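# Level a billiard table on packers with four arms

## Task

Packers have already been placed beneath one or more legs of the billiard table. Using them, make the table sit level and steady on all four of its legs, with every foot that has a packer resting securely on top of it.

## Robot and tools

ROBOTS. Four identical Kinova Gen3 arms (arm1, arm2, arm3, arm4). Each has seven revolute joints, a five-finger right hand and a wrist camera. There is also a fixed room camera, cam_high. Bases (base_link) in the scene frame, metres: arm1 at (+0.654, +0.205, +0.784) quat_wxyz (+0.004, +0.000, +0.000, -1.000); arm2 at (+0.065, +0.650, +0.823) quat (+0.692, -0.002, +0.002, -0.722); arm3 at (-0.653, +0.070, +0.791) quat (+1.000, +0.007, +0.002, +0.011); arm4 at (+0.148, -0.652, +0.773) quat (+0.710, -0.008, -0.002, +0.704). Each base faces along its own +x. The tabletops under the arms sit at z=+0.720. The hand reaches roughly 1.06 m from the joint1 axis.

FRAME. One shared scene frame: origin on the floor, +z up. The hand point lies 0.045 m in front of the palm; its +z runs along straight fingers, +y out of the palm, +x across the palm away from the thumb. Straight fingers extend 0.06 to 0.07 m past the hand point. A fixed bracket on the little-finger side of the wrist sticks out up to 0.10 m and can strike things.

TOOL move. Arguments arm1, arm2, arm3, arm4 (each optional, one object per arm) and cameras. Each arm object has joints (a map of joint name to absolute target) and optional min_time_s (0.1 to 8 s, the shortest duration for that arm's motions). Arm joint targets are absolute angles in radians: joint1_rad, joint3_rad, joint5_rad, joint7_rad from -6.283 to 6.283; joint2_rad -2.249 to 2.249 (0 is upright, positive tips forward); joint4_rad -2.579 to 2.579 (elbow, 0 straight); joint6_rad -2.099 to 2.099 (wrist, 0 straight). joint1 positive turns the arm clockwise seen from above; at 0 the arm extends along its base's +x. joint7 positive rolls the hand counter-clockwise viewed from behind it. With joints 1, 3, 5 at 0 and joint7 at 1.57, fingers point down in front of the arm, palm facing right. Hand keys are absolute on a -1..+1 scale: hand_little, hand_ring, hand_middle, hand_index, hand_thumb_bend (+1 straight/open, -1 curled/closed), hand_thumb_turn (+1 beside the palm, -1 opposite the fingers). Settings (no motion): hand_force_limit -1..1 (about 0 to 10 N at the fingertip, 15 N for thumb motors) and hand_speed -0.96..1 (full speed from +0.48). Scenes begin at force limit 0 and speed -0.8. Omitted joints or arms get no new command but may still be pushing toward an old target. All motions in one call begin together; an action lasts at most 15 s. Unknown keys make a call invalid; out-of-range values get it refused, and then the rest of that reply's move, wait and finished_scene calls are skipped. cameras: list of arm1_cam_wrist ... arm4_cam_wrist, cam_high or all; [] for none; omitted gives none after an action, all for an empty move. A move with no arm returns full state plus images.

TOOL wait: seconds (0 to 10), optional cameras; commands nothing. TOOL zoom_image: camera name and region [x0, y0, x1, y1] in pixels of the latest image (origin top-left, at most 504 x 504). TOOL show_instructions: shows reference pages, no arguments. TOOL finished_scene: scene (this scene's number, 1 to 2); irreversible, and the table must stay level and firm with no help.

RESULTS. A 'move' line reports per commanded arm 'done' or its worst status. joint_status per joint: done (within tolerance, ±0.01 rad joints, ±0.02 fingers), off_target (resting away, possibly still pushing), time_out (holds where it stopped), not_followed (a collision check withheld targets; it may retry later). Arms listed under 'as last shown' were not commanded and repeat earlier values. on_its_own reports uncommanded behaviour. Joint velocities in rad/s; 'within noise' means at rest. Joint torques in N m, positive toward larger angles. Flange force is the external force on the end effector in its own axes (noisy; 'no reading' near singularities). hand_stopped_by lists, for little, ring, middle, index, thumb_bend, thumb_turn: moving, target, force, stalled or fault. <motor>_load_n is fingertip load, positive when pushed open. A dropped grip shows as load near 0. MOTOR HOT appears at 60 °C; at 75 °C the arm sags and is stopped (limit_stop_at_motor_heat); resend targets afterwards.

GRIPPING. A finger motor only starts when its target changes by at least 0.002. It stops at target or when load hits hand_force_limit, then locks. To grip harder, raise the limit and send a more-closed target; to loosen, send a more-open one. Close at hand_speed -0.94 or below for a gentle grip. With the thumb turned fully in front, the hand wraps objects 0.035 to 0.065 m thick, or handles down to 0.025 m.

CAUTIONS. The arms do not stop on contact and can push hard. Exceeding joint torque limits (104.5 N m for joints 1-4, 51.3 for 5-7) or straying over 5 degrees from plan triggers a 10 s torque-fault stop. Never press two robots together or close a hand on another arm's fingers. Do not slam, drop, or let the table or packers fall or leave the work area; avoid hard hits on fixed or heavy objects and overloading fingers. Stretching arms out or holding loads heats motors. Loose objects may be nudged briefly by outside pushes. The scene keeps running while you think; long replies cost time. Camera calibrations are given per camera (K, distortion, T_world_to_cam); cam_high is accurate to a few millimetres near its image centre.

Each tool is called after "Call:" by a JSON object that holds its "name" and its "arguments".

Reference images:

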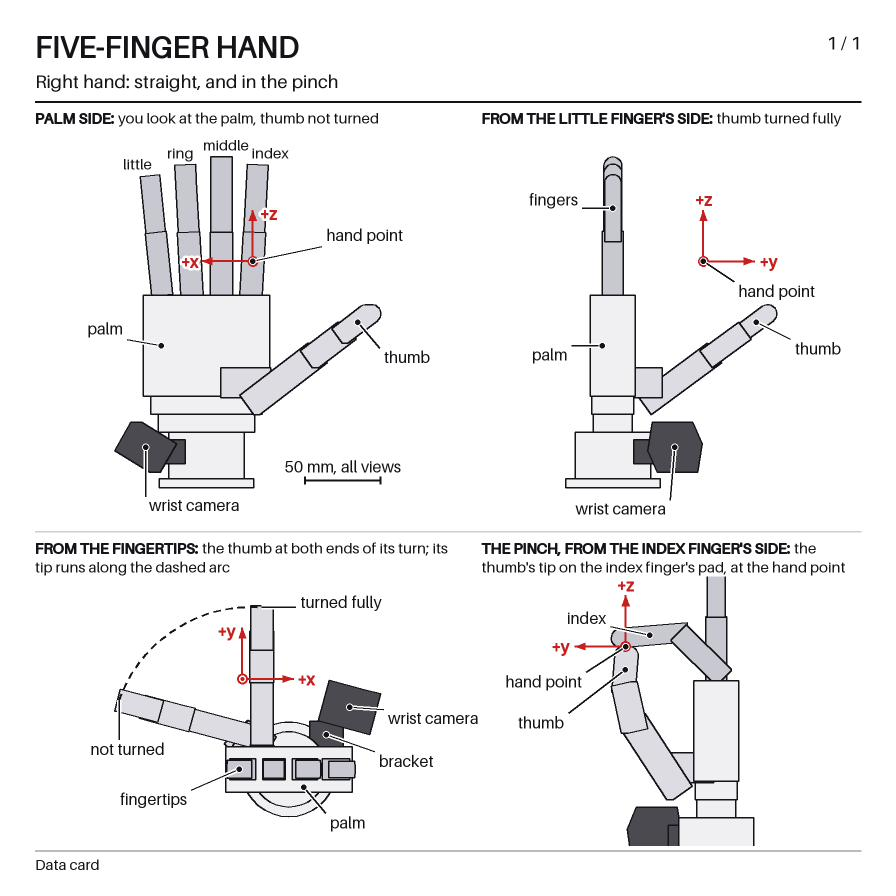

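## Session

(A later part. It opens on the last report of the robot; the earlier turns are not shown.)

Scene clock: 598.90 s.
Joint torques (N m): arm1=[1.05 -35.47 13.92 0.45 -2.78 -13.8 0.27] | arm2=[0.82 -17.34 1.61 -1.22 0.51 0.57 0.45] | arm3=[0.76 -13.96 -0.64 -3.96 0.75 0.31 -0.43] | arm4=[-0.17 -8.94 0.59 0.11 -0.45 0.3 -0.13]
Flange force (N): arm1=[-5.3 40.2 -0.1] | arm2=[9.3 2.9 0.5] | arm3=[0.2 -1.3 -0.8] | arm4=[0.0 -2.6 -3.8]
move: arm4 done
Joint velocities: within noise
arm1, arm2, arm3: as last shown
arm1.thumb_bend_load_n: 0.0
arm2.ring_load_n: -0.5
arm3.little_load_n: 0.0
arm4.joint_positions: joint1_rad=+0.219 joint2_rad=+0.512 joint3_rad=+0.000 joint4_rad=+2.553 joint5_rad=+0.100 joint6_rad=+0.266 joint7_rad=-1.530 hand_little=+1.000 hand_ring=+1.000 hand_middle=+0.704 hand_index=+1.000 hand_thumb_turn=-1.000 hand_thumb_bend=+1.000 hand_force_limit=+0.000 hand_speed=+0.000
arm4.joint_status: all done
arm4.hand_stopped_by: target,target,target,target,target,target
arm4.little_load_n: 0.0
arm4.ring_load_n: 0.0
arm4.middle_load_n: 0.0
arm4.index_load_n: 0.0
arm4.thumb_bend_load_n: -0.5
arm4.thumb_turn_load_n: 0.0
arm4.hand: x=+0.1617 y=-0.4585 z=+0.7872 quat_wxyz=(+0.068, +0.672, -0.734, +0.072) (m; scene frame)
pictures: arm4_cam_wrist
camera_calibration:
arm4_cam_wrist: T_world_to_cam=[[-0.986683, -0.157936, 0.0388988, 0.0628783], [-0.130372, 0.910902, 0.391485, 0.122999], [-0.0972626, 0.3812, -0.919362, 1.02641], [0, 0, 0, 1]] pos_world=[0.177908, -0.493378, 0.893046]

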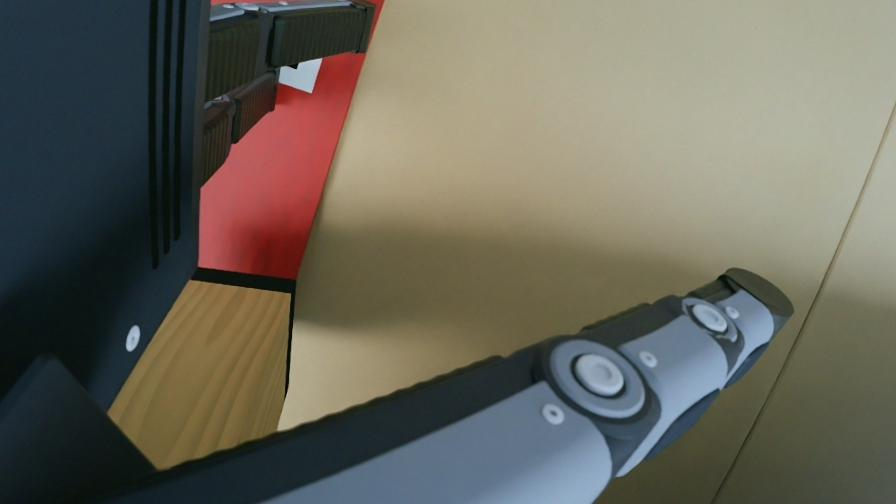

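Call:
{"name": "move", "arguments": {"arm1": {"joints":{"joint2_rad":1.4275,"joint4_rad":1.9391,"joint6_rad":-1.6672},"min_time_s":2}, "arm4": {"joints":{"joint2_rad":0.48,"joint4_rad":2.548,"joint6_rad":0.303,"hand_middle":0.98},"min_time_s":0.6}}}

Call:
{"name": "move", "arguments": {"arm1": {"joints":{"joint2_rad":1.4350,"joint4_rad":1.9331,"joint6_rad":-1.6668},"min_time_s":1}, "arm4": {"joints":{"hand_middle":1.0}}, "cameras": ["arm4_cam_wrist","arm2_cam_wrist","arm3_cam_wrist","cam_high"]}}

Scene clock: 604.87 s.
Joint torques (N m): arm1=[5.01 -34.04 16.03 1.42 -3.69 -12.94 0.5] | arm2=[0.81 -17.39 1.6 -1.11 0.54 0.56 0.47] | arm3=[0.79 -13.92 -0.54 -3.89 0.67 0.36 -0.43] | arm4=[0.02 -9.57 0.97 -0.22 -0.39 0.47 -0.19]
Flange force (N): arm1=[-10.5 38.7 -6.9] | arm2=[9.7 3.1 0.4] | arm3=[0.2 -1.2 -0.8] | arm4=[-0.8 -1.6 0.5]
move: arm1 done; arm4 done
Joint velocities: within noise
arm1.joint_positions: joint1_rad=-1.189 joint2_rad=+1.427 joint3_rad=+0.000 joint4_rad=+1.939 joint5_rad=-1.151 joint6_rad=-1.667 joint7_rad=-0.205 hand_little=+1.000 hand_ring=+1.000 hand_middle=+1.000 hand_index=+1.000 hand_thumb_turn=+1.000 hand_thumb_bend=+1.000 hand_force_limit=+0.000 hand_speed=-0.800
arm1.joint_status: all done
arm1.hand_stopped_by: target,target,target,target,target,target
arm1.little_load_n: 0.0
arm1.ring_load_n: 0.0
arm1.middle_load_n: 0.0
arm1.index_load_n: 0.0
arm1.thumb_bend_load_n: 0.0
arm1.thumb_turn_load_n: -0.5
arm1.hand: x=+0.1848 y=-0.1569 z=+0.7629 quat_wxyz=(+0.487, -0.485, -0.513, +0.514) (m; scene frame)
arm2, arm3: as last shown
arm2.ring_load_n: 0.0
arm3.little_load_n: -0.5
arm3.thumb_bend_load_n: 0.0
arm4.joint_positions: joint1_rad=+0.219 joint2_rad=+0.480 joint3_rad=+0.000 joint4_rad=+2.548 joint5_rad=+0.100 joint6_rad=+0.303 joint7_rad=-1.530 hand_little=+1.000 hand_ring=+1.000 hand_middle=+0.980 hand_index=+1.000 hand_thumb_turn=-1.000 hand_thumb_bend=+1.000 hand_force_limit=+0.000 hand_speed=+0.000
arm4.joint_status: all done
arm4.hand_stopped_by: target,target,target,target,target,target
arm4.little_load_n: 0.0
arm4.ring_load_n: 0.0
arm4.middle_load_n: 0.0
arm4.index_load_n: 0.0
arm4.thumb_bend_load_n: 0.0
arm4.thumb_turn_load_n: 0.0
arm4.hand: x=+0.1628 y=-0.4585 z=+0.7946 quat_wxyz=(+0.066, +0.671, -0.734, +0.074) (m; scene frame)
pictures: none

Scene clock: 606.17 s.
Joint torques (N m): arm1=[5.28 -33.94 16.28 1.33 -3.52 -12.8 0.6] | arm2=[0.88 -17.35 1.62 -1.19 0.57 0.57 0.48] | arm3=[0.84 -13.93 -0.67 -3.92 0.62 0.31 -0.47] | arm4=[0 -9.57 0.94 -0.23 -0.38 0.47 -0.18]
Flange force (N): arm1=[-10.4 38.3 -8.4] | arm2=[9.5 2.8 0.4] | arm3=[0.2 -1.3 -0.7] | arm4=[-0.7 -1.7 0.5]
move: arm1 done; arm4 done
Joint velocities: within noise
arm1.joint_positions: joint1_rad=-1.189 joint2_rad=+1.435 joint3_rad=+0.000 joint4_rad=+1.933 joint5_rad=-1.151 joint6_rad=-1.667 joint7_rad=-0.205 hand_little=+1.000 hand_ring=+1.000 hand_middle=+1.000 hand_index=+1.000 hand_thumb_turn=+1.000 hand_thumb_bend=+1.000 hand_force_limit=+0.000 hand_speed=-0.800
arm1.joint_status: all done
arm1.hand_stopped_by: target,target,target,target,target,target
arm1.little_load_n: 0.0
arm1.ring_load_n: 0.0
arm1.middle_load_n: 0.0
arm1.index_load_n: 0.0
arm1.thumb_bend_load_n: 0.0
arm1.thumb_turn_load_n: 0.0
arm1.hand: x=+0.1849 y=-0.1568 z=+0.7595 quat_wxyz=(+0.487, -0.485, -0.514, +0.514) (m; scene frame)
arm2, arm3: as last shown
arm3.little_load_n: 0.0
arm4.joint_positions: joint1_rad=+0.219 joint2_rad=+0.480 joint3_rad=+0.000 joint4_rad=+2.548 joint5_rad=+0.100 joint6_rad=+0.303 joint7_rad=-1.530 hand_little=+1.000 hand_ring=+1.000 hand_middle=+1.000 hand_index=+1.000 hand_thumb_turn=-1.000 hand_thumb_bend=+1.000 hand_force_limit=+0.000 hand_speed=+0.000
arm4.joint_status: all done
arm4.hand_stopped_by: target,target,target,target,target,target
arm4.little_load_n: 0.0
arm4.ring_load_n: 0.0
arm4.middle_load_n: 0.0
arm4.index_load_n: 0.0
arm4.thumb_bend_load_n: 0.0
arm4.thumb_turn_load_n: 0.0
arm4.hand: x=+0.1628 y=-0.4585 z=+0.7946 quat_wxyz=(+0.066, +0.671, -0.734, +0.074) (m; scene frame)
pictures: arm2_cam_wrist, arm3_cam_wrist, arm4_cam_wrist, cam_high
camera_calibration:
arm2_cam_wrist: T_world_to_cam=[[0.620915, -0.779664, -0.0811703, 0.178378], [-0.425909, -0.422483, 0.800069, -0.359799], [-0.658078, -0.462204, -0.594392, 1.05266], [0, 0, 0, 1]] pos_world=[0.42873, 0.473607, 0.928033]
arm3_cam_wrist: T_world_to_cam=[[0.149652, 0.985609, -0.0786075, -0.301326], [0.5662, -0.0202505, 0.824019, -0.47805], [0.810569, -0.167824, -0.561083, 1.00654], [0, 0, 0, 1]] pos_world=[-0.500104, 0.456231, 0.934989]
arm4_cam_wrist: T_world_to_cam=[[-0.986874, -0.157646, 0.0350403, 0.0669319], [-0.131617, 0.910867, 0.391151, 0.120694], [-0.0935806, 0.381405, -0.919659, 1.03301], [0, 0, 0, 1]] pos_world=[0.178608, -0.493379, 0.90046]

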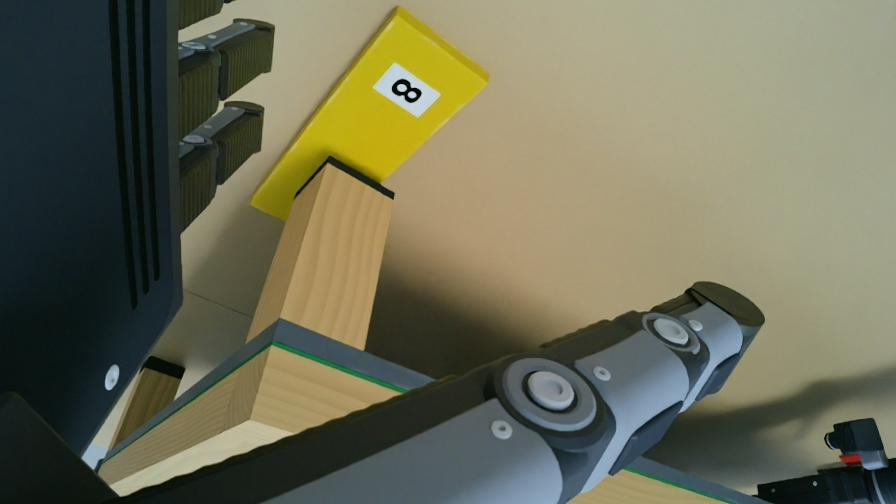

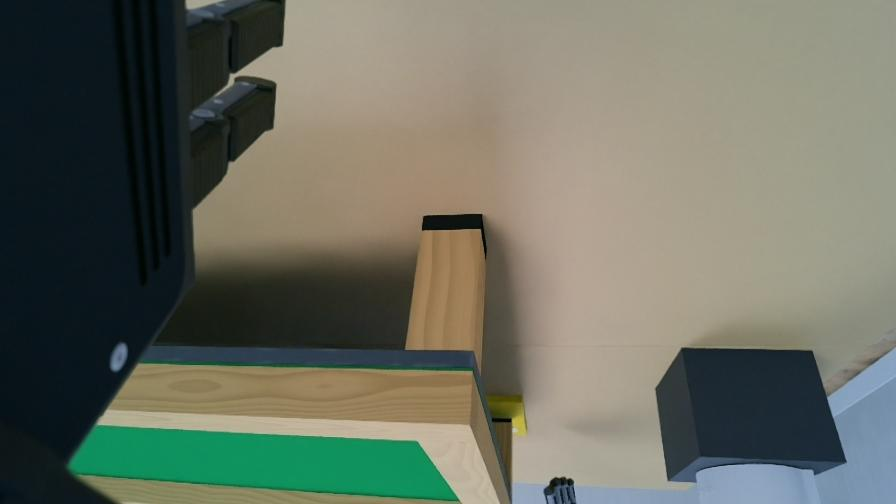

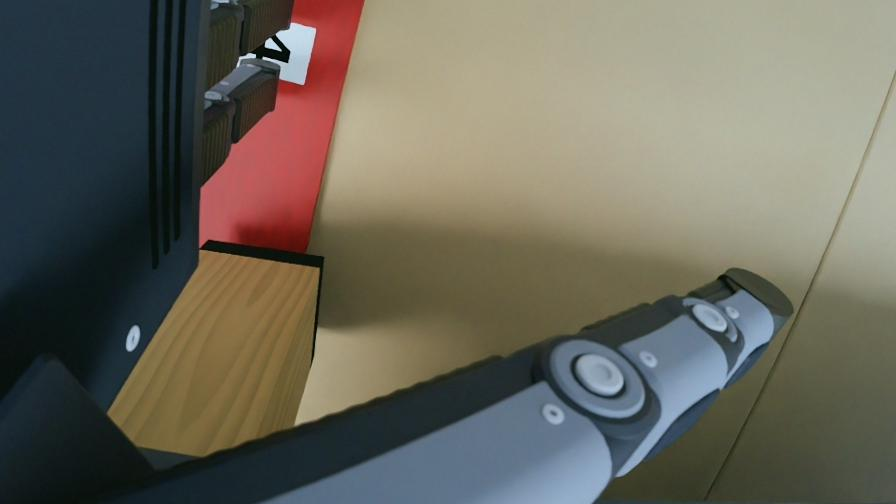

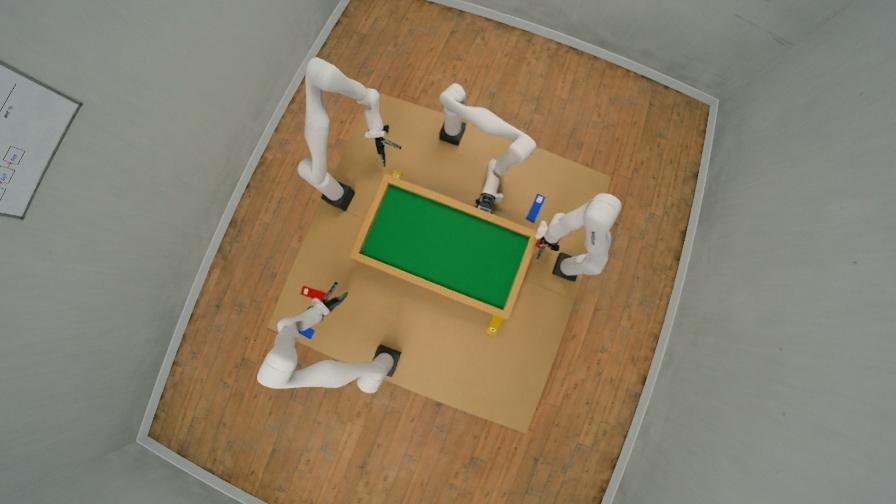

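Call:
{"name": "move", "arguments": {"arm4": {"joints":{"joint1_rad":0.2352,"joint2_rad":0.4730,"joint4_rad":2.5288,"joint5_rad":0.1418,"joint6_rad":0.3295,"joint7_rad":-1.5017},"min_time_s":0.8}}}

Call:
{"name": "move", "arguments": {"arm4": {"joints":{"joint2_rad":0.5150,"joint4_rad":2.5362,"joint6_rad":0.2806},"min_time_s":1.2}, "cameras": ["arm4_cam_wrist"]}}

Call:
{"name": "move", "arguments": {"arm4": {"joints":{"joint1_rad":0.1938,"joint2_rad":0.5110,"joint4_rad":2.5659,"joint5_rad":0.2292,"joint6_rad":0.2538,"joint7_rad":-1.4908},"min_time_s":2}, "cameras": ["arm4_cam_wrist"]}}

Scene clock: 611.00 s.
Joint torques (N m): arm1=[5.28 -33.97 16.28 1.32 -3.49 -12.78 0.62] | arm2=[0.81 -17.34 1.61 -1.14 0.53 0.56 0.48] | arm3=[0.95 -13.95 -0.68 -3.95 0.67 0.34 -0.47] | arm4=[0.05 -9.65 0.99 -0.45 -0.39 0.46 -0.17]
Flange force (N): arm1=[-10.2 38.4 -8.5] | arm2=[9.5 3.0 0.3] | arm3=[0.5 -1.5 -0.6] | arm4=[-0.7 -1.5 0.2]
move: arm4 done
Joint velocities: within noise
arm1: as last shown
arm2.joint_positions: joint1_rad=-1.419 joint2_rad=+0.714 joint3_rad=+0.000 joint4_rad=+1.970 joint5_rad=+0.340 joint6_rad=+0.827 joint7_rad=-4.340 hand_little=+1.000 hand_ring=+1.000 hand_middle=+1.000 hand_index=+1.000 hand_thumb_turn=-1.000 hand_thumb_bend=+1.000 hand_force_limit=+0.000 hand_speed=+0.000
arm2.joint_status: not commanded
arm2.hand_stopped_by: target,target,target,target,target,target
arm2.little_load_n: 0.5
arm2.ring_load_n: 0.0
arm2.middle_load_n: 0.0
arm2.index_load_n: 0.0
arm2.thumb_bend_load_n: 0.0
arm2.thumb_turn_load_n: 0.0
arm2.hand: x=+0.3510 y=+0.4219 z=+0.8598 quat_wxyz=(-0.046, -0.952, -0.222, +0.205) (m; scene frame)
arm3.joint_positions: joint1_rad=-1.432 joint2_rad=+0.597 joint3_rad=+0.000 joint4_rad=+2.082 joint5_rad=+0.697 joint6_rad=+0.706 joint7_rad=-3.983 hand_little=+1.000 hand_ring=+1.000 hand_middle=+1.000 hand_index=+1.000 hand_thumb_turn=+1.000 hand_thumb_bend=+1.000 hand_force_limit=+0.000 hand_speed=-0.800
arm3.joint_status: not commanded
arm3.hand_stopped_by: target,target,target,target,target,target
arm3.little_load_n: 0.0
arm3.ring_load_n: 0.0
arm3.middle_load_n: 0.0
arm3.index_load_n: 0.0
arm3.thumb_bend_load_n: 0.0
arm3.thumb_turn_load_n: 0.0
arm3.hand: x=-0.4075 y=+0.4378 z=+0.8694 quat_wxyz=(-0.214, -0.179, -0.960, +0.034) (m; scene frame)
arm4.joint_positions: joint1_rad=+0.235 joint2_rad=+0.473 joint3_rad=+0.000 joint4_rad=+2.529 joint5_rad=+0.142 joint6_rad=+0.329 joint7_rad=-1.502 hand_little=+1.000 hand_ring=+1.000 hand_middle=+1.000 hand_index=+1.000 hand_thumb_turn=-1.000 hand_thumb_bend=+1.000 hand_force_limit=+0.000 hand_speed=+0.000
arm4.joint_status: all done
arm4.hand_stopped_by: target,target,target,target,target,target
arm4.little_load_n: 0.0
arm4.ring_load_n: 0.0
arm4.middle_load_n: 0.0
arm4.index_load_n: 0.0
arm4.thumb_bend_load_n: 0.0
arm4.thumb_turn_load_n: 0.0
arm4.hand: x=+0.1699 y=-0.4581 z=+0.7970 quat_wxyz=(+0.065, +0.690, -0.717, +0.077) (m; scene frame)
pictures: none

Scene clock: 612.47 s.
Joint torques (N m): arm1=[5.26 -33.97 16.27 1.32 -3.52 -12.79 0.61] | arm2=[0.83 -17.34 1.66 -1.21 0.56 0.55 0.41] | arm3=[0.84 -13.96 -0.6 -3.87 0.73 0.38 -0.53] | arm4=[-0.55 -6.79 -0.35 0.19 -0.74 -0.24 -0.11]
Flange force (N): arm1=[-10.2 38.4 -8.4] | arm2=[9.4 3.0 0.3] | arm3=[0.1 -1.0 -0.8] | arm4=[2.1 -5.2 -15.2]
move: arm4 done
Joint velocities: within noise
arm1, arm2, arm3: as last shown
arm2.little_load_n: 0.0
arm4.joint_positions: joint1_rad=+0.235 joint2_rad=+0.515 joint3_rad=+0.000 joint4_rad=+2.536 joint5_rad=+0.142 joint6_rad=+0.281 joint7_rad=-1.502 hand_little=+1.000 hand_ring=+1.000 hand_middle=+1.000 hand_index=+1.000 hand_thumb_turn=-1.000 hand_thumb_bend=+1.000 hand_force_limit=+0.000 hand_speed=+0.000
arm4.joint_status: all done
arm4.hand_stopped_by: target,target,target,target,target,target
arm4.little_load_n: 0.0
arm4.ring_load_n: 0.0
arm4.middle_load_n: 0.5
arm4.index_load_n: 0.0
arm4.thumb_bend_load_n: 0.0
arm4.thumb_turn_load_n: 0.0
arm4.hand: x=+0.1679 y=-0.4579 z=+0.7872 quat_wxyz=(+0.067, +0.690, -0.716, +0.074) (m; scene frame)
pictures: arm4_cam_wrist
camera_calibration:
arm4_cam_wrist: T_world_to_cam=[[-0.977075, -0.209133, 0.0398543, 0.0433289], [-0.177464, 0.903473, 0.390183, 0.128784], [-0.117607, 0.374165, -0.919874, 1.02734], [0, 0, 0, 1]] pos_world=[0.186012, -0.491684, 0.893044]

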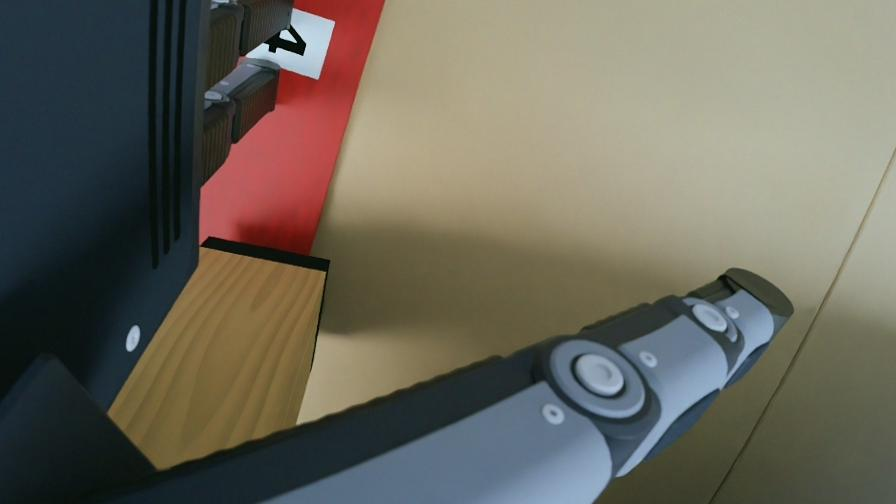

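Scene clock: 614.77 s.
Joint torques (N m): arm1=[5.28 -33.94 16.29 1.34 -3.52 -12.79 0.62] | arm2=[0.81 -17.28 1.58 -1.15 0.54 0.56 0.45] | arm3=[0.72 -13.99 -0.59 -3.84 0.66 0.41 -0.47] | arm4=[-0.11 -7.15 0.48 0.97 -0.46 0.38 -0.12]
Flange force (N): arm1=[-10.3 38.3 -8.4] | arm2=[9.4 3.0 0.2] | arm3=[0.1 -1.0 -0.5] | arm4=[0.2 -3.3 -11.7]
move: arm4 done
Joint velocities: within noise
arm1, arm2, arm3: as last shown
arm1.ring_load_n: -0.5
arm1.middle_load_n: -0.5
arm1.index_load_n: -0.5
arm4.joint_positions: joint1_rad=+0.194 joint2_rad=+0.511 joint3_rad=+0.000 joint4_rad=+2.566 joint5_rad=+0.229 joint6_rad=+0.254 joint7_rad=-1.491 hand_little=+1.000 hand_ring=+1.000 hand_middle=+1.000 hand_index=+1.000 hand_thumb_turn=-1.000 hand_thumb_bend=+1.000 hand_force_limit=+0.000 hand_speed=+0.000
arm4.joint_status: all done
arm4.hand_stopped_by: target,target,target,target,target,target
arm4.little_load_n: 0.0
arm4.ring_load_n: 0.0
arm4.middle_load_n: -1.0
arm4.index_load_n: 0.5
arm4.thumb_bend_load_n: 0.0
arm4.thumb_turn_load_n: 0.0
arm4.hand: x=+0.1613 y=-0.4722 z=+0.7874 quat_wxyz=(+0.063, +0.739, -0.666, +0.079) (m; scene frame)
pictures: arm4_cam_wrist
camera_calibration:
arm4_cam_wrist: T_world_to_cam=[[-0.938382, -0.34308, 0.0416591, -0.0370424], [-0.301053, 0.870664, 0.388987, 0.145835], [-0.169725, 0.352476, -0.920301, 1.03067], [0, 0, 0, 1]] pos_world=[0.184074, -0.502967, 0.893338]

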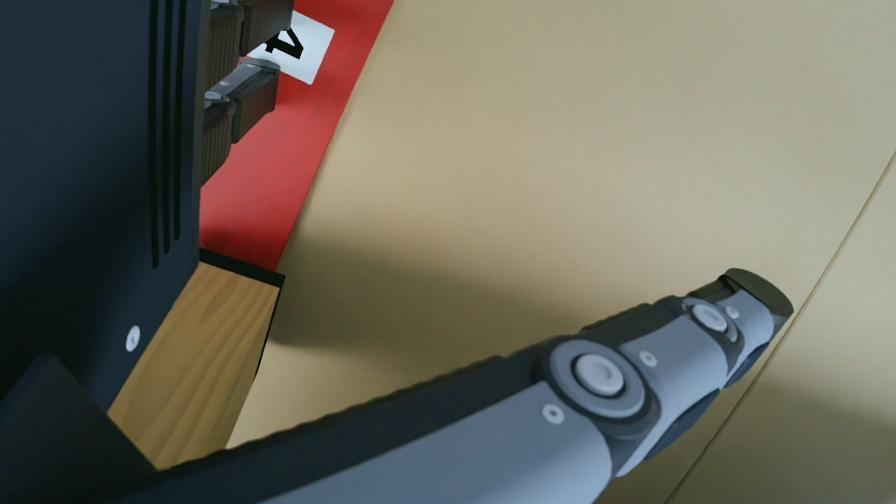

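Call:
{"name": "move", "arguments": {"arm4": {"joints":{"joint1_rad":0.2129,"joint2_rad":0.4735,"joint4_rad":2.5215,"joint5_rad":0.1472,"joint6_rad":0.3359,"joint7_rad":-1.4942},"min_time_s":0.8}}}

Call:
{"name": "move", "arguments": {"arm4": {"joints":{"joint2_rad":0.5151,"joint4_rad":2.5289,"joint6_rad":0.2873},"min_time_s":1.2}}}

Call:
{"name": "move", "arguments": {"arm4": {"joints":{"joint1_rad":0.1606,"joint2_rad":0.5124,"joint4_rad":2.5446,"joint5_rad":0.1173,"joint6_rad":0.2751,"joint7_rad":-1.5174},"min_time_s":1.5}}}

Call:
{"name": "move", "arguments": {"arm4": {"joints":{"joint2_rad":0.36,"joint4_rad":2.520,"joint6_rad":0.450},"min_time_s":1.5}, "cameras": ["arm4_cam_wrist"]}}

Scene clock: 619.83 s.
Joint torques (N m): arm1=[5.3 -33.95 16.27 1.31 -3.53 -12.79 0.61] | arm2=[0.79 -17.35 1.61 -1.14 0.57 0.54 0.47] | arm3=[0.78 -13.93 -0.62 -3.88 0.7 0.34 -0.45] | arm4=[0 -9.74 0.96 -0.46 -0.37 0.47 -0.2]
Flange force (N): arm1=[-10.3 38.3 -8.4] | arm2=[9.6 3.1 0.3] | arm3=[0.1 -1.1 -0.8] | arm4=[-0.8 -1.8 0.3]
move: arm4 done
Joint velocities: within noise
arm1, arm2, arm3: as last shown
arm1.little_load_n: -0.5
arm1.ring_load_n: 0.0
arm1.middle_load_n: 0.0
arm1.index_load_n: 0.0
arm2.thumb_bend_load_n: -0.5
arm4.joint_positions: joint1_rad=+0.213 joint2_rad=+0.474 joint3_rad=+0.000 joint4_rad=+2.522 joint5_rad=+0.147 joint6_rad=+0.336 joint7_rad=-1.494 hand_little=+1.000 hand_ring=+1.000 hand_middle=+1.000 hand_index=+1.000 hand_thumb_turn=-1.000 hand_thumb_bend=+1.000 hand_force_limit=+0.000 hand_speed=+0.000
arm4.joint_status: all done
arm4.hand_stopped_by: target,target,target,target,target,target
arm4.little_load_n: 0.0
arm4.ring_load_n: 0.0
arm4.middle_load_n: 0.0
arm4.index_load_n: 0.0
arm4.thumb_bend_load_n: 0.0
arm4.thumb_turn_load_n: 0.0
arm4.hand: x=+0.1666 y=-0.4561 z=+0.7971 quat_wxyz=(+0.063, +0.702, -0.705, +0.078) (m; scene frame)
pictures: none

Scene clock: 621.33 s.
Joint torques (N m): arm1=[5.28 -33.95 16.24 1.31 -3.52 -12.8 0.6] | arm2=[0.81 -17.34 1.59 -1.15 0.53 0.55 0.44] | arm3=[0.76 -14.04 -0.69 -3.87 0.68 0.39 -0.46] | arm4=[-0.57 -7.37 -0.25 0.18 -0.72 -0.13 -0.09]
Flange force (N): arm1=[-10.2 38.3 -8.4] | arm2=[9.5 3.1 0.3] | arm3=[0.2 -1.1 -0.3] | arm4=[1.6 -5.1 -12.5]
move: arm4 done
Joint velocities: within noise
arm1, arm2, arm3: as last shown
arm1.little_load_n: 0.0
arm2.thumb_bend_load_n: 0.0
arm4.joint_positions: joint1_rad=+0.213 joint2_rad=+0.515 joint3_rad=+0.000 joint4_rad=+2.529 joint5_rad=+0.147 joint6_rad=+0.287 joint7_rad=-1.494 hand_little=+1.000 hand_ring=+1.000 hand_middle=+1.000 hand_index=+1.000 hand_thumb_turn=-1.000 hand_thumb_bend=+1.000 hand_force_limit=+0.000 hand_speed=+0.000
arm4.joint_status: all done
arm4.hand_stopped_by: target,target,target,target,target,target
arm4.little_load_n: 0.0
arm4.ring_load_n: 0.0
arm4.middle_load_n: 0.5
arm4.index_load_n: 0.5
arm4.thumb_bend_load_n: 0.0
arm4.thumb_turn_load_n: 0.0
arm4.hand: x=+0.1645 y=-0.4559 z=+0.7873 quat_wxyz=(+0.066, +0.703, -0.704, +0.076) (m; scene frame)
pictures: none

Scene clock: 623.13 s.
Joint torques (N m): arm1=[5.3 -33.93 16.29 1.3 -3.53 -12.79 0.58] | arm2=[0.84 -17.33 1.56 -1.2 0.51 0.59 0.43] | arm3=[0.75 -13.98 -0.61 -3.87 0.72 0.3 -0.49] | arm4=[-0.46 -7.13 -0.09 0.51 -0.61 0.09 -0.08]
Flange force (N): arm1=[-10.3 38.2 -8.4] | arm2=[9.3 2.9 0.5] | arm3=[0.1 -0.9 -0.9] | arm4=[1.0 -4.5 -12.6]
move: arm4 done
Joint velocities: within noise
arm1, arm2, arm3: as last shown
arm1.ring_load_n: -0.5
arm1.thumb_turn_load_n: -0.5
arm4.joint_positions: joint1_rad=+0.161 joint2_rad=+0.512 joint3_rad=+0.000 joint4_rad=+2.545 joint5_rad=+0.117 joint6_rad=+0.275 joint7_rad=-1.517 hand_little=+1.000 hand_ring=+1.000 hand_middle=+1.000 hand_index=+1.000 hand_thumb_turn=-1.000 hand_thumb_bend=+1.000 hand_force_limit=+0.000 hand_speed=+0.000
arm4.joint_status: all done
arm4.hand_stopped_by: target,target,target,target,target,target
arm4.little_load_n: 0.0
arm4.ring_load_n: 0.0
arm4.middle_load_n: 0.0
arm4.index_load_n: 0.0
arm4.thumb_bend_load_n: 0.0
arm4.thumb_turn_load_n: 0.0
arm4.hand: x=+0.1517 y=-0.4572 z=+0.7873 quat_wxyz=(+0.066, +0.703, -0.704, +0.076) (m; scene frame)
pictures: none

Scene clock: 624.93 s.
Joint torques (N m): arm1=[5.31 -33.92 16.27 1.32 -3.52 -12.78 0.61] | arm2=[0.86 -17.35 1.63 -1.2 0.52 0.59 0.46] | arm3=[0.8 -13.98 -0.51 -3.81 0.69 0.34 -0.46] | arm4=[-0.01 -8.7 0.88 -1.41 -0.36 0.47 -0.17]
Flange force (N): arm1=[-10.3 38.2 -8.5] | arm2=[9.5 2.8 0.5] | arm3=[0.3 -0.8 -0.9] | arm4=[-0.8 -1.4 0.6]
move: arm4 done
Joint velocities: within noise
arm1, arm2, arm3: as last shown
arm1.ring_load_n: 0.0
arm4.joint_positions: joint1_rad=+0.161 joint2_rad=+0.360 joint3_rad=+0.000 joint4_rad=+2.520 joint5_rad=+0.117 joint6_rad=+0.450 joint7_rad=-1.517 hand_little=+1.000 hand_ring=+1.000 hand_middle=+1.000 hand_index=+1.000 hand_thumb_turn=-1.000 hand_thumb_bend=+1.000 hand_force_limit=+0.000 hand_speed=+0.000
arm4.joint_status: all done
arm4.hand_stopped_by: target,target,target,target,target,target
arm4.little_load_n: 0.0
arm4.ring_load_n: 0.0
arm4.middle_load_n: 0.0
arm4.index_load_n: 0.0
arm4.thumb_bend_load_n: 0.0
arm4.thumb_turn_load_n: -0.5
arm4.hand: x=+0.1571 y=-0.4600 z=+0.8229 quat_wxyz=(+0.059, +0.701, -0.706, +0.083) (m; scene frame)
pictures: arm4_cam_wrist
camera_calibration:
arm4_cam_wrist: T_world_to_cam=[[-0.970616, -0.239779, 0.0202674, 0.0318886], [-0.213683, 0.897575, 0.385616, 0.121666], [-0.110654, 0.369954, -0.922437, 1.05881], [0, 0, 0, 1]] pos_world=[0.17411, -0.493267, 0.929119]

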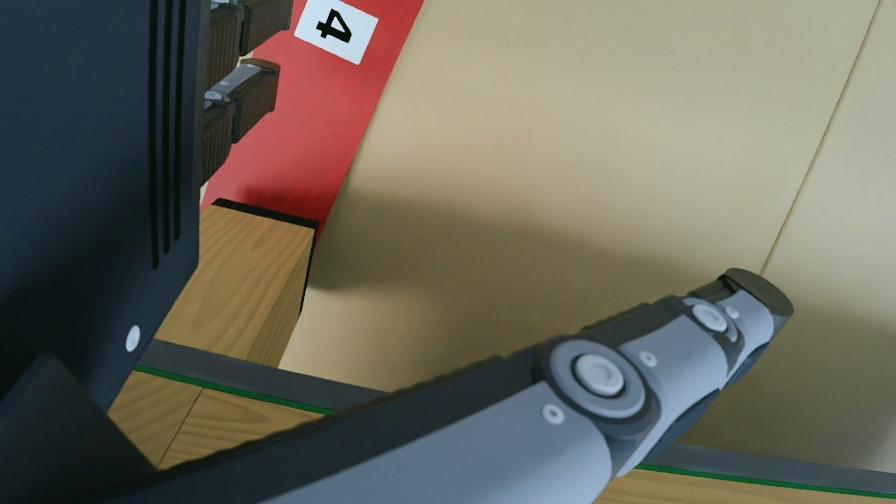

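Call:
{"name": "move", "arguments": {"arm4": {"joints":{"joint1_rad":0.1653,"joint2_rad":0.4655,"joint4_rad":2.5675,"joint5_rad":0.1069,"joint6_rad":0.2985,"joint7_rad":-1.5377},"min_time_s":1.5}}}

Call:
{"name": "move", "arguments": {"arm4": {"joints":{"joint2_rad":0.5092,"joint4_rad":2.5750,"joint6_rad":0.2485},"min_time_s":1.2}}}

Call:
{"name": "move", "arguments": {"arm4": {"joints":{"joint1_rad":0.1938,"joint2_rad":0.5108,"joint4_rad":2.5659,"joint5_rad":0.2292,"joint6_rad":0.2540,"joint7_rad":-1.4908},"min_time_s":2}}}

Call:
{"name": "move", "arguments": {"arm4": {"joints":{"joint2_rad":0.36,"joint4_rad":2.544,"joint6_rad":0.427},"min_time_s":1.5}, "cameras": ["arm4_cam_wrist"]}}

Scene clock: 629.93 s.
Joint torques (N m): arm1=[5.3 -33.97 16.31 1.36 -3.5 -12.77 0.6] | arm2=[0.78 -17.36 1.59 -1.14 0.54 0.56 0.45] | arm3=[0.73 -13.89 -0.53 -3.92 0.65 0.39 -0.53] | arm4=[0.01 -9.32 0.95 -0.17 -0.38 0.47 -0.18]
Flange force (N): arm1=[-10.4 38.4 -8.5] | arm2=[9.5 3.1 0.4] | arm3=[-0.2 -1.2 -0.8] | arm4=[-0.8 -1.6 0.6]
move: arm4 done
Joint velocities: within noise
arm1.joint_positions: joint1_rad=-1.189 joint2_rad=+1.435 joint3_rad=+0.000 joint4_rad=+1.933 joint5_rad=-1.151 joint6_rad=-1.667 joint7_rad=-0.205 hand_little=+1.000 hand_ring=+1.000 hand_middle=+1.000 hand_index=+1.000 hand_thumb_turn=+1.000 hand_thumb_bend=+1.000 hand_force_limit=+0.000 hand_speed=-0.800
arm1.joint_status: not commanded
arm1.hand_stopped_by: target,target,target,target,target,target
arm1.little_load_n: 0.0
arm1.ring_load_n: 0.0
arm1.middle_load_n: 0.0
arm1.index_load_n: 0.0
arm1.thumb_bend_load_n: 0.0
arm1.thumb_turn_load_n: 0.0
arm1.hand: x=+0.1849 y=-0.1568 z=+0.7595 quat_wxyz=(+0.487, -0.485, -0.514, +0.514) (m; scene frame)
arm2, arm3: as last shown
arm4.joint_positions: joint1_rad=+0.165 joint2_rad=+0.465 joint3_rad=+0.000 joint4_rad=+2.568 joint5_rad=+0.107 joint6_rad=+0.298 joint7_rad=-1.538 hand_little=+1.000 hand_ring=+1.000 hand_middle=+1.000 hand_index=+1.000 hand_thumb_turn=-1.000 hand_thumb_bend=+1.000 hand_force_limit=+0.000 hand_speed=+0.000
arm4.joint_status: all done
arm4.hand_stopped_by: target,target,target,target,target,target
arm4.little_load_n: 0.0
arm4.ring_load_n: 0.0
arm4.middle_load_n: 0.0
arm4.index_load_n: 0.0
arm4.thumb_bend_load_n: -0.5
arm4.thumb_turn_load_n: 0.0
arm4.hand: x=+0.1516 y=-0.4650 z=+0.7970 quat_wxyz=(+0.065, +0.690, -0.717, +0.076) (m; scene frame)
pictures: none

Scene clock: 631.43 s.
Joint torques (N m): arm1=[5.31 -33.95 16.27 1.33 -3.5 -12.78 0.6] | arm2=[0.74 -17.32 1.6 -1.11 0.51 0.55 0.46] | arm3=[0.8 -14.07 -0.55 -3.91 0.68 0.4 -0.51] | arm4=[-0.28 -7.8 0.29 0.49 -0.55 0.19 -0.14]
Flange force (N): arm1=[-10.3 38.3 -8.5] | arm2=[9.5 3.2 0.3] | arm3=[0.2 -1.0 -0.4] | arm4=[0.4 -3.6 -8.7]
move: arm4 done
Joint velocities: within noise
arm1: as last shown
arm2.joint_positions: joint1_rad=-1.419 joint2_rad=+0.714 joint3_rad=+0.000 joint4_rad=+1.970 joint5_rad=+0.340 joint6_rad=+0.827 joint7_rad=-4.340 hand_little=+1.000 hand_ring=+1.000 hand_middle=+1.000 hand_index=+1.000 hand_thumb_turn=-1.000 hand_thumb_bend=+1.000 hand_force_limit=+0.000 hand_speed=+0.000
arm2.joint_status: not commanded
arm2.hand_stopped_by: target,target,target,target,target,target
arm2.little_load_n: 0.0
arm2.ring_load_n: 0.0
arm2.middle_load_n: 0.0
arm2.index_load_n: 0.0
arm2.thumb_bend_load_n: 0.0
arm2.thumb_turn_load_n: 0.0
arm2.hand: x=+0.3510 y=+0.4219 z=+0.8598 quat_wxyz=(-0.046, -0.952, -0.222, +0.205) (m; scene frame)
arm3.joint_positions: joint1_rad=-1.432 joint2_rad=+0.597 joint3_rad=+0.000 joint4_rad=+2.082 joint5_rad=+0.697 joint6_rad=+0.706 joint7_rad=-3.983 hand_little=+1.000 hand_ring=+1.000 hand_middle=+1.000 hand_index=+1.000 hand_thumb_turn=+1.000 hand_thumb_bend=+1.000 hand_force_limit=+0.000 hand_speed=-0.800
arm3.joint_status: not commanded
arm3.hand_stopped_by: target,target,target,target,target,target
arm3.little_load_n: 0.0
arm3.ring_load_n: 0.0
arm3.middle_load_n: 0.0
arm3.index_load_n: 0.0
arm3.thumb_bend_load_n: 0.0
arm3.thumb_turn_load_n: 0.0
arm3.hand: x=-0.4075 y=+0.4378 z=+0.8694 quat_wxyz=(-0.214, -0.179, -0.960, +0.034) (m; scene frame)
arm4.joint_positions: joint1_rad=+0.165 joint2_rad=+0.509 joint3_rad=+0.000 joint4_rad=+2.575 joint5_rad=+0.107 joint6_rad=+0.249 joint7_rad=-1.538 hand_little=+1.000 hand_ring=+1.000 hand_middle=+1.000 hand_index=+1.000 hand_thumb_turn=-1.000 hand_thumb_bend=+1.000 hand_force_limit=+0.000 hand_speed=+0.000
arm4.joint_status: all done
arm4.hand_stopped_by: target,target,target,target,target,target
arm4.little_load_n: 0.0
arm4.ring_load_n: 0.5
arm4.middle_load_n: 0.5
arm4.index_load_n: 0.0
arm4.thumb_bend_load_n: 0.0
arm4.thumb_turn_load_n: 0.0
arm4.hand: x=+0.1501 y=-0.4650 z=+0.7874 quat_wxyz=(+0.067, +0.691, -0.716, +0.074) (m; scene frame)
pictures: none

Scene clock: 633.73 s.
Joint torques (N m): arm1=[5.28 -33.95 16.31 1.39 -3.53 -12.78 0.6] | arm2=[0.83 -17.4 1.63 -1.14 0.51 0.58 0.45] | arm3=[0.78 -13.95 -0.61 -3.89 0.69 0.37 -0.39] | arm4=[0.3 -8.37 1.45 -0.87 -0.24 -0.24 -0.22]
Flange force (N): arm1=[-10.4 38.5 -8.4] | arm2=[9.6 3.1 0.5] | arm3=[0.3 -1.3 -0.5] | arm4=[1.6 0.3 -9.4]
move: arm4 done
Joint velocities: within noise
arm1, arm2, arm3: as last shown
arm1.thumb_turn_load_n: -0.5
arm2.index_load_n: -0.5
arm3.middle_load_n: 0.5
arm4.joint_positions: joint1_rad=+0.194 joint2_rad=+0.511 joint3_rad=+0.000 joint4_rad=+2.566 joint5_rad=+0.229 joint6_rad=+0.254 joint7_rad=-1.491 hand_little=+1.000 hand_ring=+1.000 hand_middle=+1.000 hand_index=+1.000 hand_thumb_turn=-1.000 hand_thumb_bend=+1.000 hand_force_limit=+0.000 hand_speed=+0.000
arm4.joint_status: all done
arm4.hand_stopped_by: target,target,target,target,target,target
arm4.little_load_n: 0.0
arm4.ring_load_n: 0.0
arm4.middle_load_n: -2.5
arm4.index_load_n: -1.5
arm4.thumb_bend_load_n: -0.5
arm4.thumb_turn_load_n: 0.0
arm4.hand: x=+0.1613 y=-0.4722 z=+0.7875 quat_wxyz=(+0.063, +0.739, -0.666, +0.079) (m; scene frame)
pictures: none

Scene clock: 635.53 s.
Joint torques (N m): arm1=[5.3 -33.94 16.29 1.36 -3.48 -12.8 0.6] | arm2=[0.8 -17.39 1.63 -1.2 0.51 0.54 0.48] | arm3=[0.84 -13.92 -0.62 -3.93 0.71 0.37 -0.52] | arm4=[-0.02 -8.52 0.94 -1.24 -0.33 0.49 -0.19]
Flange force (N): arm1=[-10.5 38.4 -8.5] | arm2=[9.5 3.0 0.5] | arm3=[0.1 -1.2 -0.8] | arm4=[-0.6 -1.6 0.4]
move: arm4 done
Joint velocities: within noise
arm1, arm2, arm3: as last shown
arm1.thumb_turn_load_n: 0.0
arm2.index_load_n: 0.0
arm2.thumb_bend_load_n: -0.5
arm3.middle_load_n: 0.0
arm4.joint_positions: joint1_rad=+0.194 joint2_rad=+0.360 joint3_rad=+0.000 joint4_rad=+2.544 joint5_rad=+0.229 joint6_rad=+0.427 joint7_rad=-1.491 hand_little=+1.000 hand_ring=+1.000 hand_middle=+1.000 hand_index=+1.000 hand_thumb_turn=-1.000 hand_thumb_bend=+1.000 hand_force_limit=+0.000 hand_speed=+0.000
arm4.joint_status: all done
arm4.hand_stopped_by: target,target,target,target,target,target
arm4.little_load_n: 0.0
arm4.ring_load_n: 0.0
arm4.middle_load_n: 0.0
arm4.index_load_n: 0.0
arm4.thumb_bend_load_n: 0.0
arm4.thumb_turn_load_n: 0.0
arm4.hand: x=+0.1724 y=-0.4766 z=+0.8208 quat_wxyz=(+0.051, +0.735, -0.669, +0.094) (m; scene frame)
pictures: arm4_cam_wrist
camera_calibration:
arm4_cam_wrist: T_world_to_cam=[[-0.941223, -0.337726, 0.00628892, 0.00247281], [-0.311035, 0.873797, 0.373812, 0.15569], [-0.131741, 0.349885, -0.927483, 1.06287], [0, 0, 0, 1]] pos_world=[0.190776, -0.507088, 0.927579]

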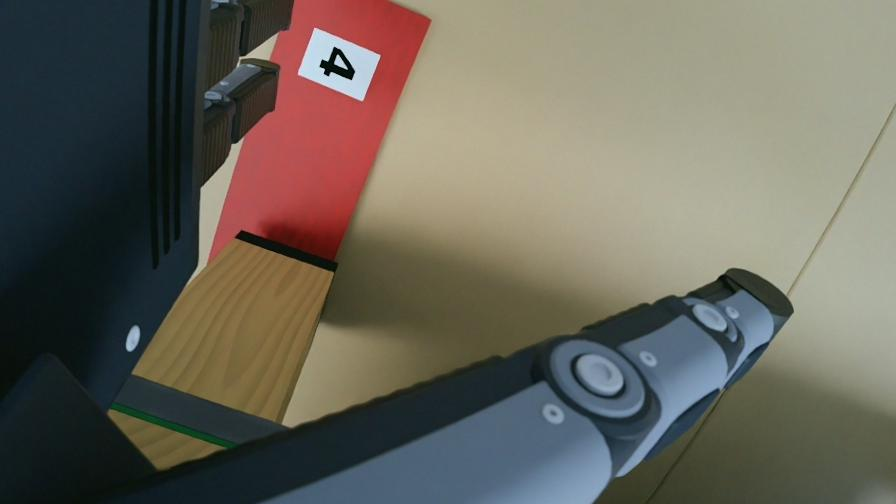

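Call:
{"name": "move", "arguments": {"arm1": {"joints":{"joint1_rad":-1.2077,"joint2_rad":1.4367,"joint4_rad":1.9415,"joint5_rad":-1.1701,"joint6_rad":-1.668,"joint7_rad":-0.2175},"min_time_s":2}, "cameras": ["arm4_cam_wrist","arm2_cam_wrist"]}}

Scene clock: 640.20 s.
Joint torques (N m): arm1=[-5.85 -36.27 10.6 1.62 -2 -15.26 0.87] | arm2=[0.77 -17.37 1.6 -1.25 0.55 0.54 0.45] | arm3=[0.79 -13.97 -0.58 -3.92 0.71 0.34 -0.48] | arm4=[0 -8.54 0.95 -1.23 -0.33 0.48 -0.17]
Flange force (N): arm1=[0.3 44.7 15.0] | arm2=[9.3 2.9 0.5] | arm3=[0.2 -1.1 -0.8] | arm4=[-0.7 -1.5 0.4]
move: arm1 done
Joint velocities: within noise
arm1.joint_positions: joint1_rad=-1.208 joint2_rad=+1.437 joint3_rad=+0.000 joint4_rad=+1.942 joint5_rad=-1.170 joint6_rad=-1.668 joint7_rad=-0.218 hand_little=+1.000 hand_ring=+1.000 hand_middle=+1.000 hand_index=+1.000 hand_thumb_turn=+1.000 hand_thumb_bend=+1.000 hand_force_limit=+0.000 hand_speed=-0.800
arm1.joint_status: all done
arm1.hand_stopped_by: target,target,target,target,target,target
arm1.little_load_n: 0.0
arm1.ring_load_n: 0.0
arm1.middle_load_n: -0.5
arm1.index_load_n: 0.0
arm1.thumb_bend_load_n: 0.0
arm1.thumb_turn_load_n: 0.0
arm1.hand: x=+0.1918 y=-0.1569 z=+0.7599 quat_wxyz=(+0.487, -0.485, -0.513, +0.515) (m; scene frame)
arm2, arm3, arm4: as last shown
arm2.index_load_n: 0.5
arm2.thumb_bend_load_n: 0.0
arm4.ring_load_n: -0.5
pictures: arm2_cam_wrist, arm4_cam_wrist
camera_calibration:
arm2_cam_wrist: T_world_to_cam=[[0.620915, -0.779664, -0.0811703, 0.178378], [-0.425909, -0.422483, 0.800069, -0.359799], [-0.658078, -0.462204, -0.594392, 1.05266], [0, 0, 0, 1]] pos_world=[0.42873, 0.473607, 0.928033]
arm4_cam_wrist: T_world_to_cam=[[-0.941228, -0.337714, 0.00625743, 0.00250895], [-0.311023, 0.873767, 0.373894, 0.155596], [-0.131737, 0.349973, -0.92745, 1.06288], [0, 0, 0, 1]] pos_world=[0.190776, -0.507088, 0.927579]

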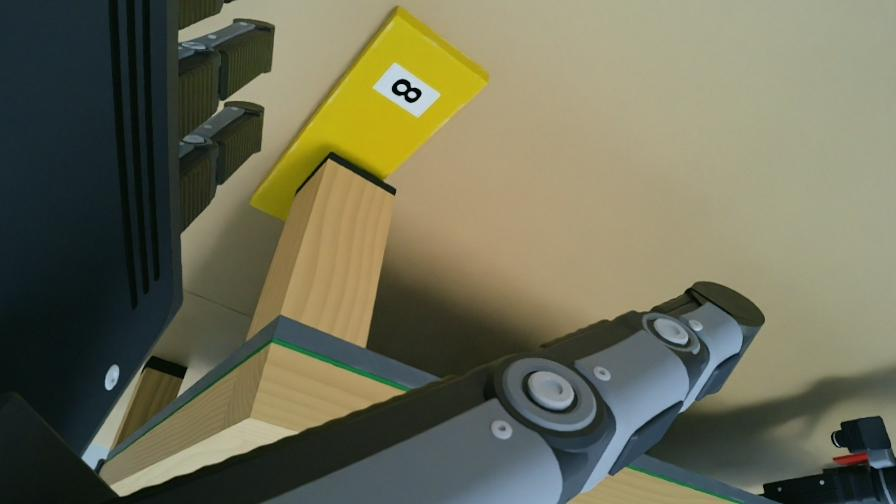

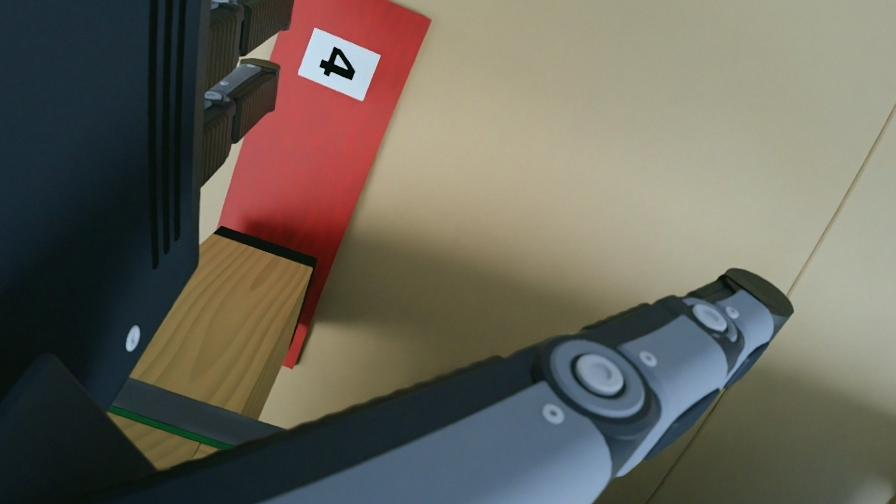

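Call:
{"name": "move", "arguments": {"arm1": {"joints":{"joint1_rad":-1.2077,"joint2_rad":1.4616,"joint4_rad":1.9208,"joint5_rad":-1.1701,"joint6_rad":-1.6694,"joint7_rad":-0.2209},"min_time_s":3}}}

Call:
{"name": "move", "arguments": {"arm1": {"joints":{"joint1_rad":-1.2077,"joint2_rad":1.4737,"joint4_rad":1.9103,"joint5_rad":-1.1701,"joint6_rad":-1.6701,"joint7_rad":-0.2226},"min_time_s":2}}}

Call:
{"name": "move", "arguments": {"arm1": {"joints":{"joint1_rad":-1.2077,"joint2_rad":1.4859,"joint4_rad":1.8996,"joint5_rad":-1.1701,"joint6_rad":-1.6708,"joint7_rad":-0.2243},"min_time_s":2}, "cameras": ["arm4_cam_wrist","arm2_cam_wrist","arm3_cam_wrist"]}}

Scene clock: 645.57 s.
Joint torques (N m): arm1=[3.14 -32.66 14.06 1.85 -2.75 -11.74 0.64] | arm2=[0.8 -17.31 1.6 -1.2 0.52 0.55 0.46] | arm3=[0.72 -13.93 -0.52 -3.9 0.75 0.39 -0.53] | arm4=[0.01 -8.55 0.94 -1.27 -0.32 0.5 -0.16]
Flange force (N): arm1=[-7.5 36.5 -5.5] | arm2=[9.3 2.9 0.3] | arm3=[-0.1 -1.0 -0.9] | arm4=[-0.6 -1.3 0.6]
move: arm1 done
Joint velocities: within noise
arm1.joint_positions: joint1_rad=-1.208 joint2_rad=+1.462 joint3_rad=+0.000 joint4_rad=+1.921 joint5_rad=-1.170 joint6_rad=-1.669 joint7_rad=-0.221 hand_little=+1.000 hand_ring=+1.000 hand_middle=+1.000 hand_index=+1.000 hand_thumb_turn=+1.000 hand_thumb_bend=+1.000 hand_force_limit=+0.000 hand_speed=-0.800
arm1.joint_status: all done
arm1.hand_stopped_by: target,target,target,target,target,target
arm1.little_load_n: 0.0
arm1.ring_load_n: 0.0
arm1.middle_load_n: 0.0
arm1.index_load_n: 0.0
arm1.thumb_bend_load_n: 0.0
arm1.thumb_turn_load_n: 0.0
arm1.hand: x=+0.1918 y=-0.1569 z=+0.7497 quat_wxyz=(+0.487, -0.485, -0.513, +0.514) (m; scene frame)
arm2, arm3, arm4: as last shown
arm2.middle_load_n: -0.5
arm2.index_load_n: 0.0
arm4.ring_load_n: 0.0
pictures: none

Scene clock: 647.87 s.
Joint torques (N m): arm1=[-0.96 -17.04 1.22 2.45 -0.07 -2.47 -0.5] | arm2=[0.84 -17.35 1.65 -1.16 0.55 0.55 0.48] | arm3=[0.7 -13.99 -0.55 -3.85 0.67 0.43 -0.48] | arm4=[0 -8.53 0.95 -1.23 -0.34 0.48 -0.17]
Flange force (N): arm1=[-4.7 0.5 5.1] | arm2=[9.6 2.9 0.3] | arm3=[0.0 -0.9 -0.5] | arm4=[-0.7 -1.5 0.4]
move: arm1 done
Joint velocities: within noise
arm1.joint_positions: joint1_rad=-1.208 joint2_rad=+1.474 joint3_rad=+0.000 joint4_rad=+1.910 joint5_rad=-1.170 joint6_rad=-1.670 joint7_rad=-0.223 hand_little=+1.000 hand_ring=+1.000 hand_middle=+1.000 hand_index=+1.000 hand_thumb_turn=+1.000 hand_thumb_bend=+1.000 hand_force_limit=+0.000 hand_speed=-0.800
arm1.joint_status: all done
arm1.hand_stopped_by: target,target,target,target,target,target
arm1.little_load_n: 0.0
arm1.ring_load_n: 0.0
arm1.middle_load_n: 0.0
arm1.index_load_n: 0.0
arm1.thumb_bend_load_n: 0.0
arm1.thumb_turn_load_n: -0.5
arm1.hand: x=+0.1918 y=-0.1570 z=+0.7448 quat_wxyz=(+0.487, -0.485, -0.513, +0.515) (m; scene frame)
arm2, arm3, arm4: as last shown
arm2.middle_load_n: 0.0
arm2.thumb_turn_load_n: -0.5
pictures: none

Scene clock: 650.17 s.
Joint torques (N m): arm1=[-0.98 -17.05 1.2 2.45 -0.06 -2.49 -0.47] | arm2=[0.76 -17.33 1.61 -1.14 0.51 0.6 0.46] | arm3=[0.74 -13.91 -0.62 -3.9 0.67 0.38 -0.51] | arm4=[0 -8.53 0.96 -1.27 -0.33 0.47 -0.18]
Flange force (N): arm1=[-4.6 0.5 5.1] | arm2=[9.4 3.1 0.5] | arm3=[-0.1 -1.1 -0.7] | arm4=[-0.6 -1.5 0.3]
move: arm1 done
Joint velocities: within noise
arm1.joint_positions: joint1_rad=-1.208 joint2_rad=+1.486 joint3_rad=+0.000 joint4_rad=+1.900 joint5_rad=-1.170 joint6_rad=-1.671 joint7_rad=-0.224 hand_little=+1.000 hand_ring=+1.000 hand_middle=+1.000 hand_index=+1.000 hand_thumb_turn=+1.000 hand_thumb_bend=+1.000 hand_force_limit=+0.000 hand_speed=-0.800
arm1.joint_status: all done
arm1.hand_stopped_by: target,target,target,target,target,target
arm1.little_load_n: 0.0
arm1.ring_load_n: 0.0
arm1.middle_load_n: -0.5
arm1.index_load_n: 0.0
arm1.thumb_bend_load_n: 0.0
arm1.thumb_turn_load_n: 0.0
arm1.hand: x=+0.1918 y=-0.1571 z=+0.7398 quat_wxyz=(+0.487, -0.485, -0.513, +0.515) (m; scene frame)
arm2, arm3, arm4: as last shown
pictures: arm2_cam_wrist, arm3_cam_wrist, arm4_cam_wrist
camera_calibration:
arm2_cam_wrist: T_world_to_cam=[[0.620915, -0.779664, -0.0811703, 0.178378], [-0.425909, -0.422483, 0.800069, -0.359799], [-0.658078, -0.462204, -0.594392, 1.05266], [0, 0, 0, 1]] pos_world=[0.42873, 0.473607, 0.928033]
arm3_cam_wrist: T_world_to_cam=[[0.149652, 0.985609, -0.0786075, -0.301326], [0.5662, -0.0202505, 0.824019, -0.47805], [0.810569, -0.167824, -0.561083, 1.00654], [0, 0, 0, 1]] pos_world=[-0.500104, 0.456231, 0.934989]
arm4_cam_wrist: T_world_to_cam=[[-0.941228, -0.337714, 0.00625743, 0.00250895], [-0.311023, 0.873767, 0.373894, 0.155596], [-0.131737, 0.349973, -0.92745, 1.06288], [0, 0, 0, 1]] pos_world=[0.190776, -0.507088, 0.927579]

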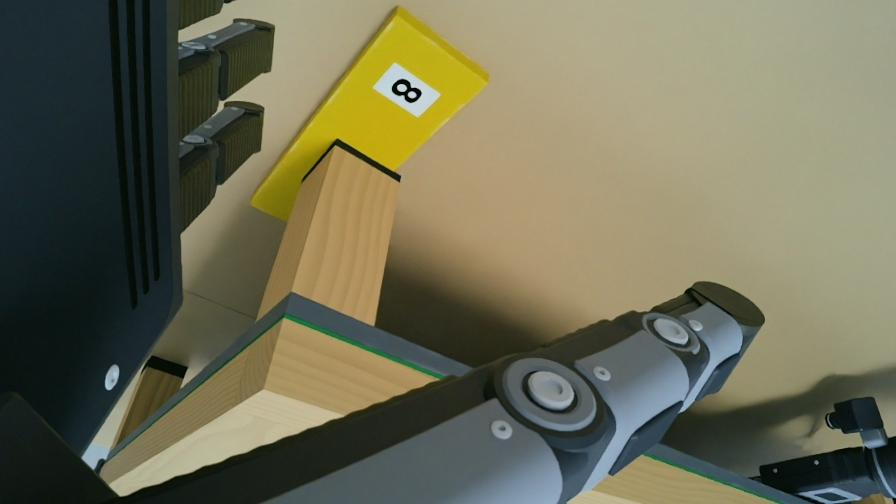

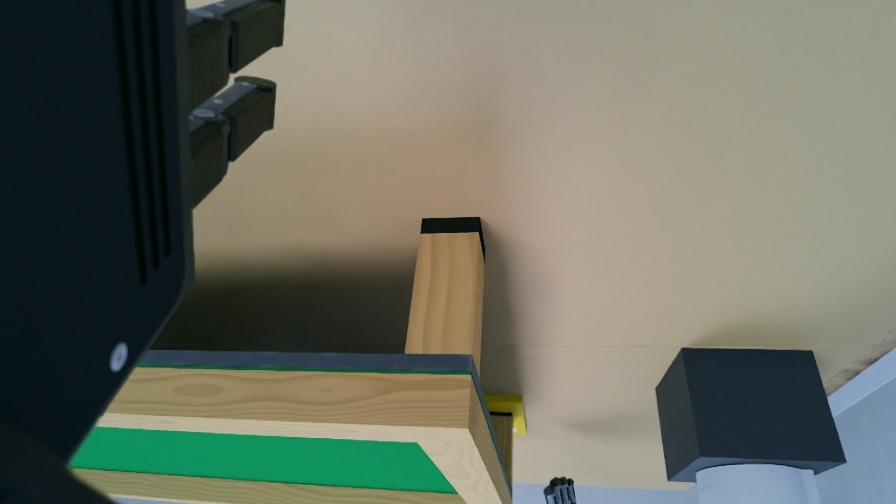

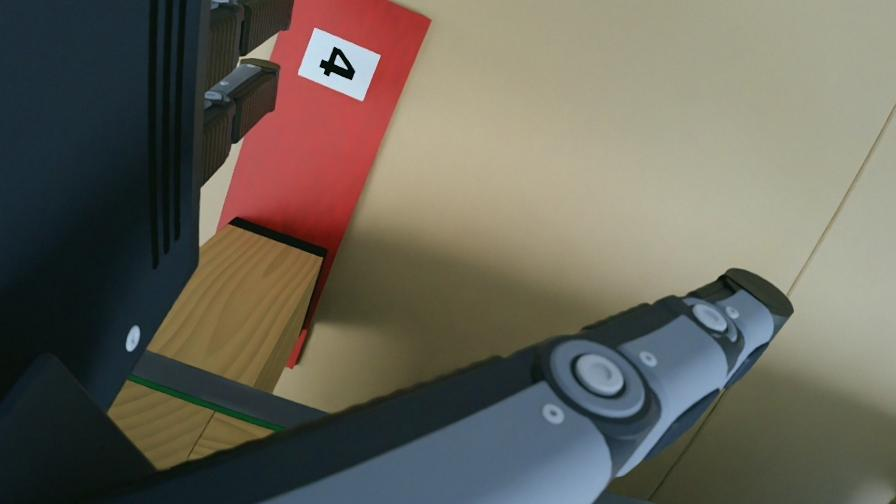

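Call:
{"name": "zoom_image", "arguments": {"camera": "arm2_cam_wrist", "region": [280, 110, 430, 230]}}

Call:
{"name": "zoom_image", "arguments": {"camera": "arm4_cam_wrist", "region": [190, 190, 350, 318]}}

Scaled by 3.360 from the camera's 896x504 image, which has a finer 1280x720 frame.

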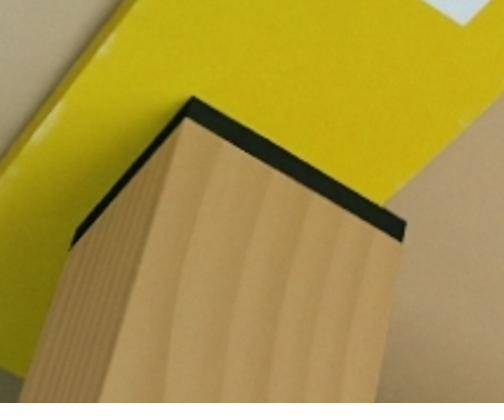

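Scaled by 3.150 from the camera's 896x504 image, which has a finer 1280x720 frame.

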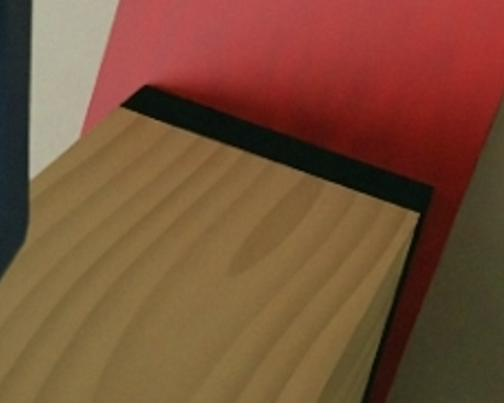

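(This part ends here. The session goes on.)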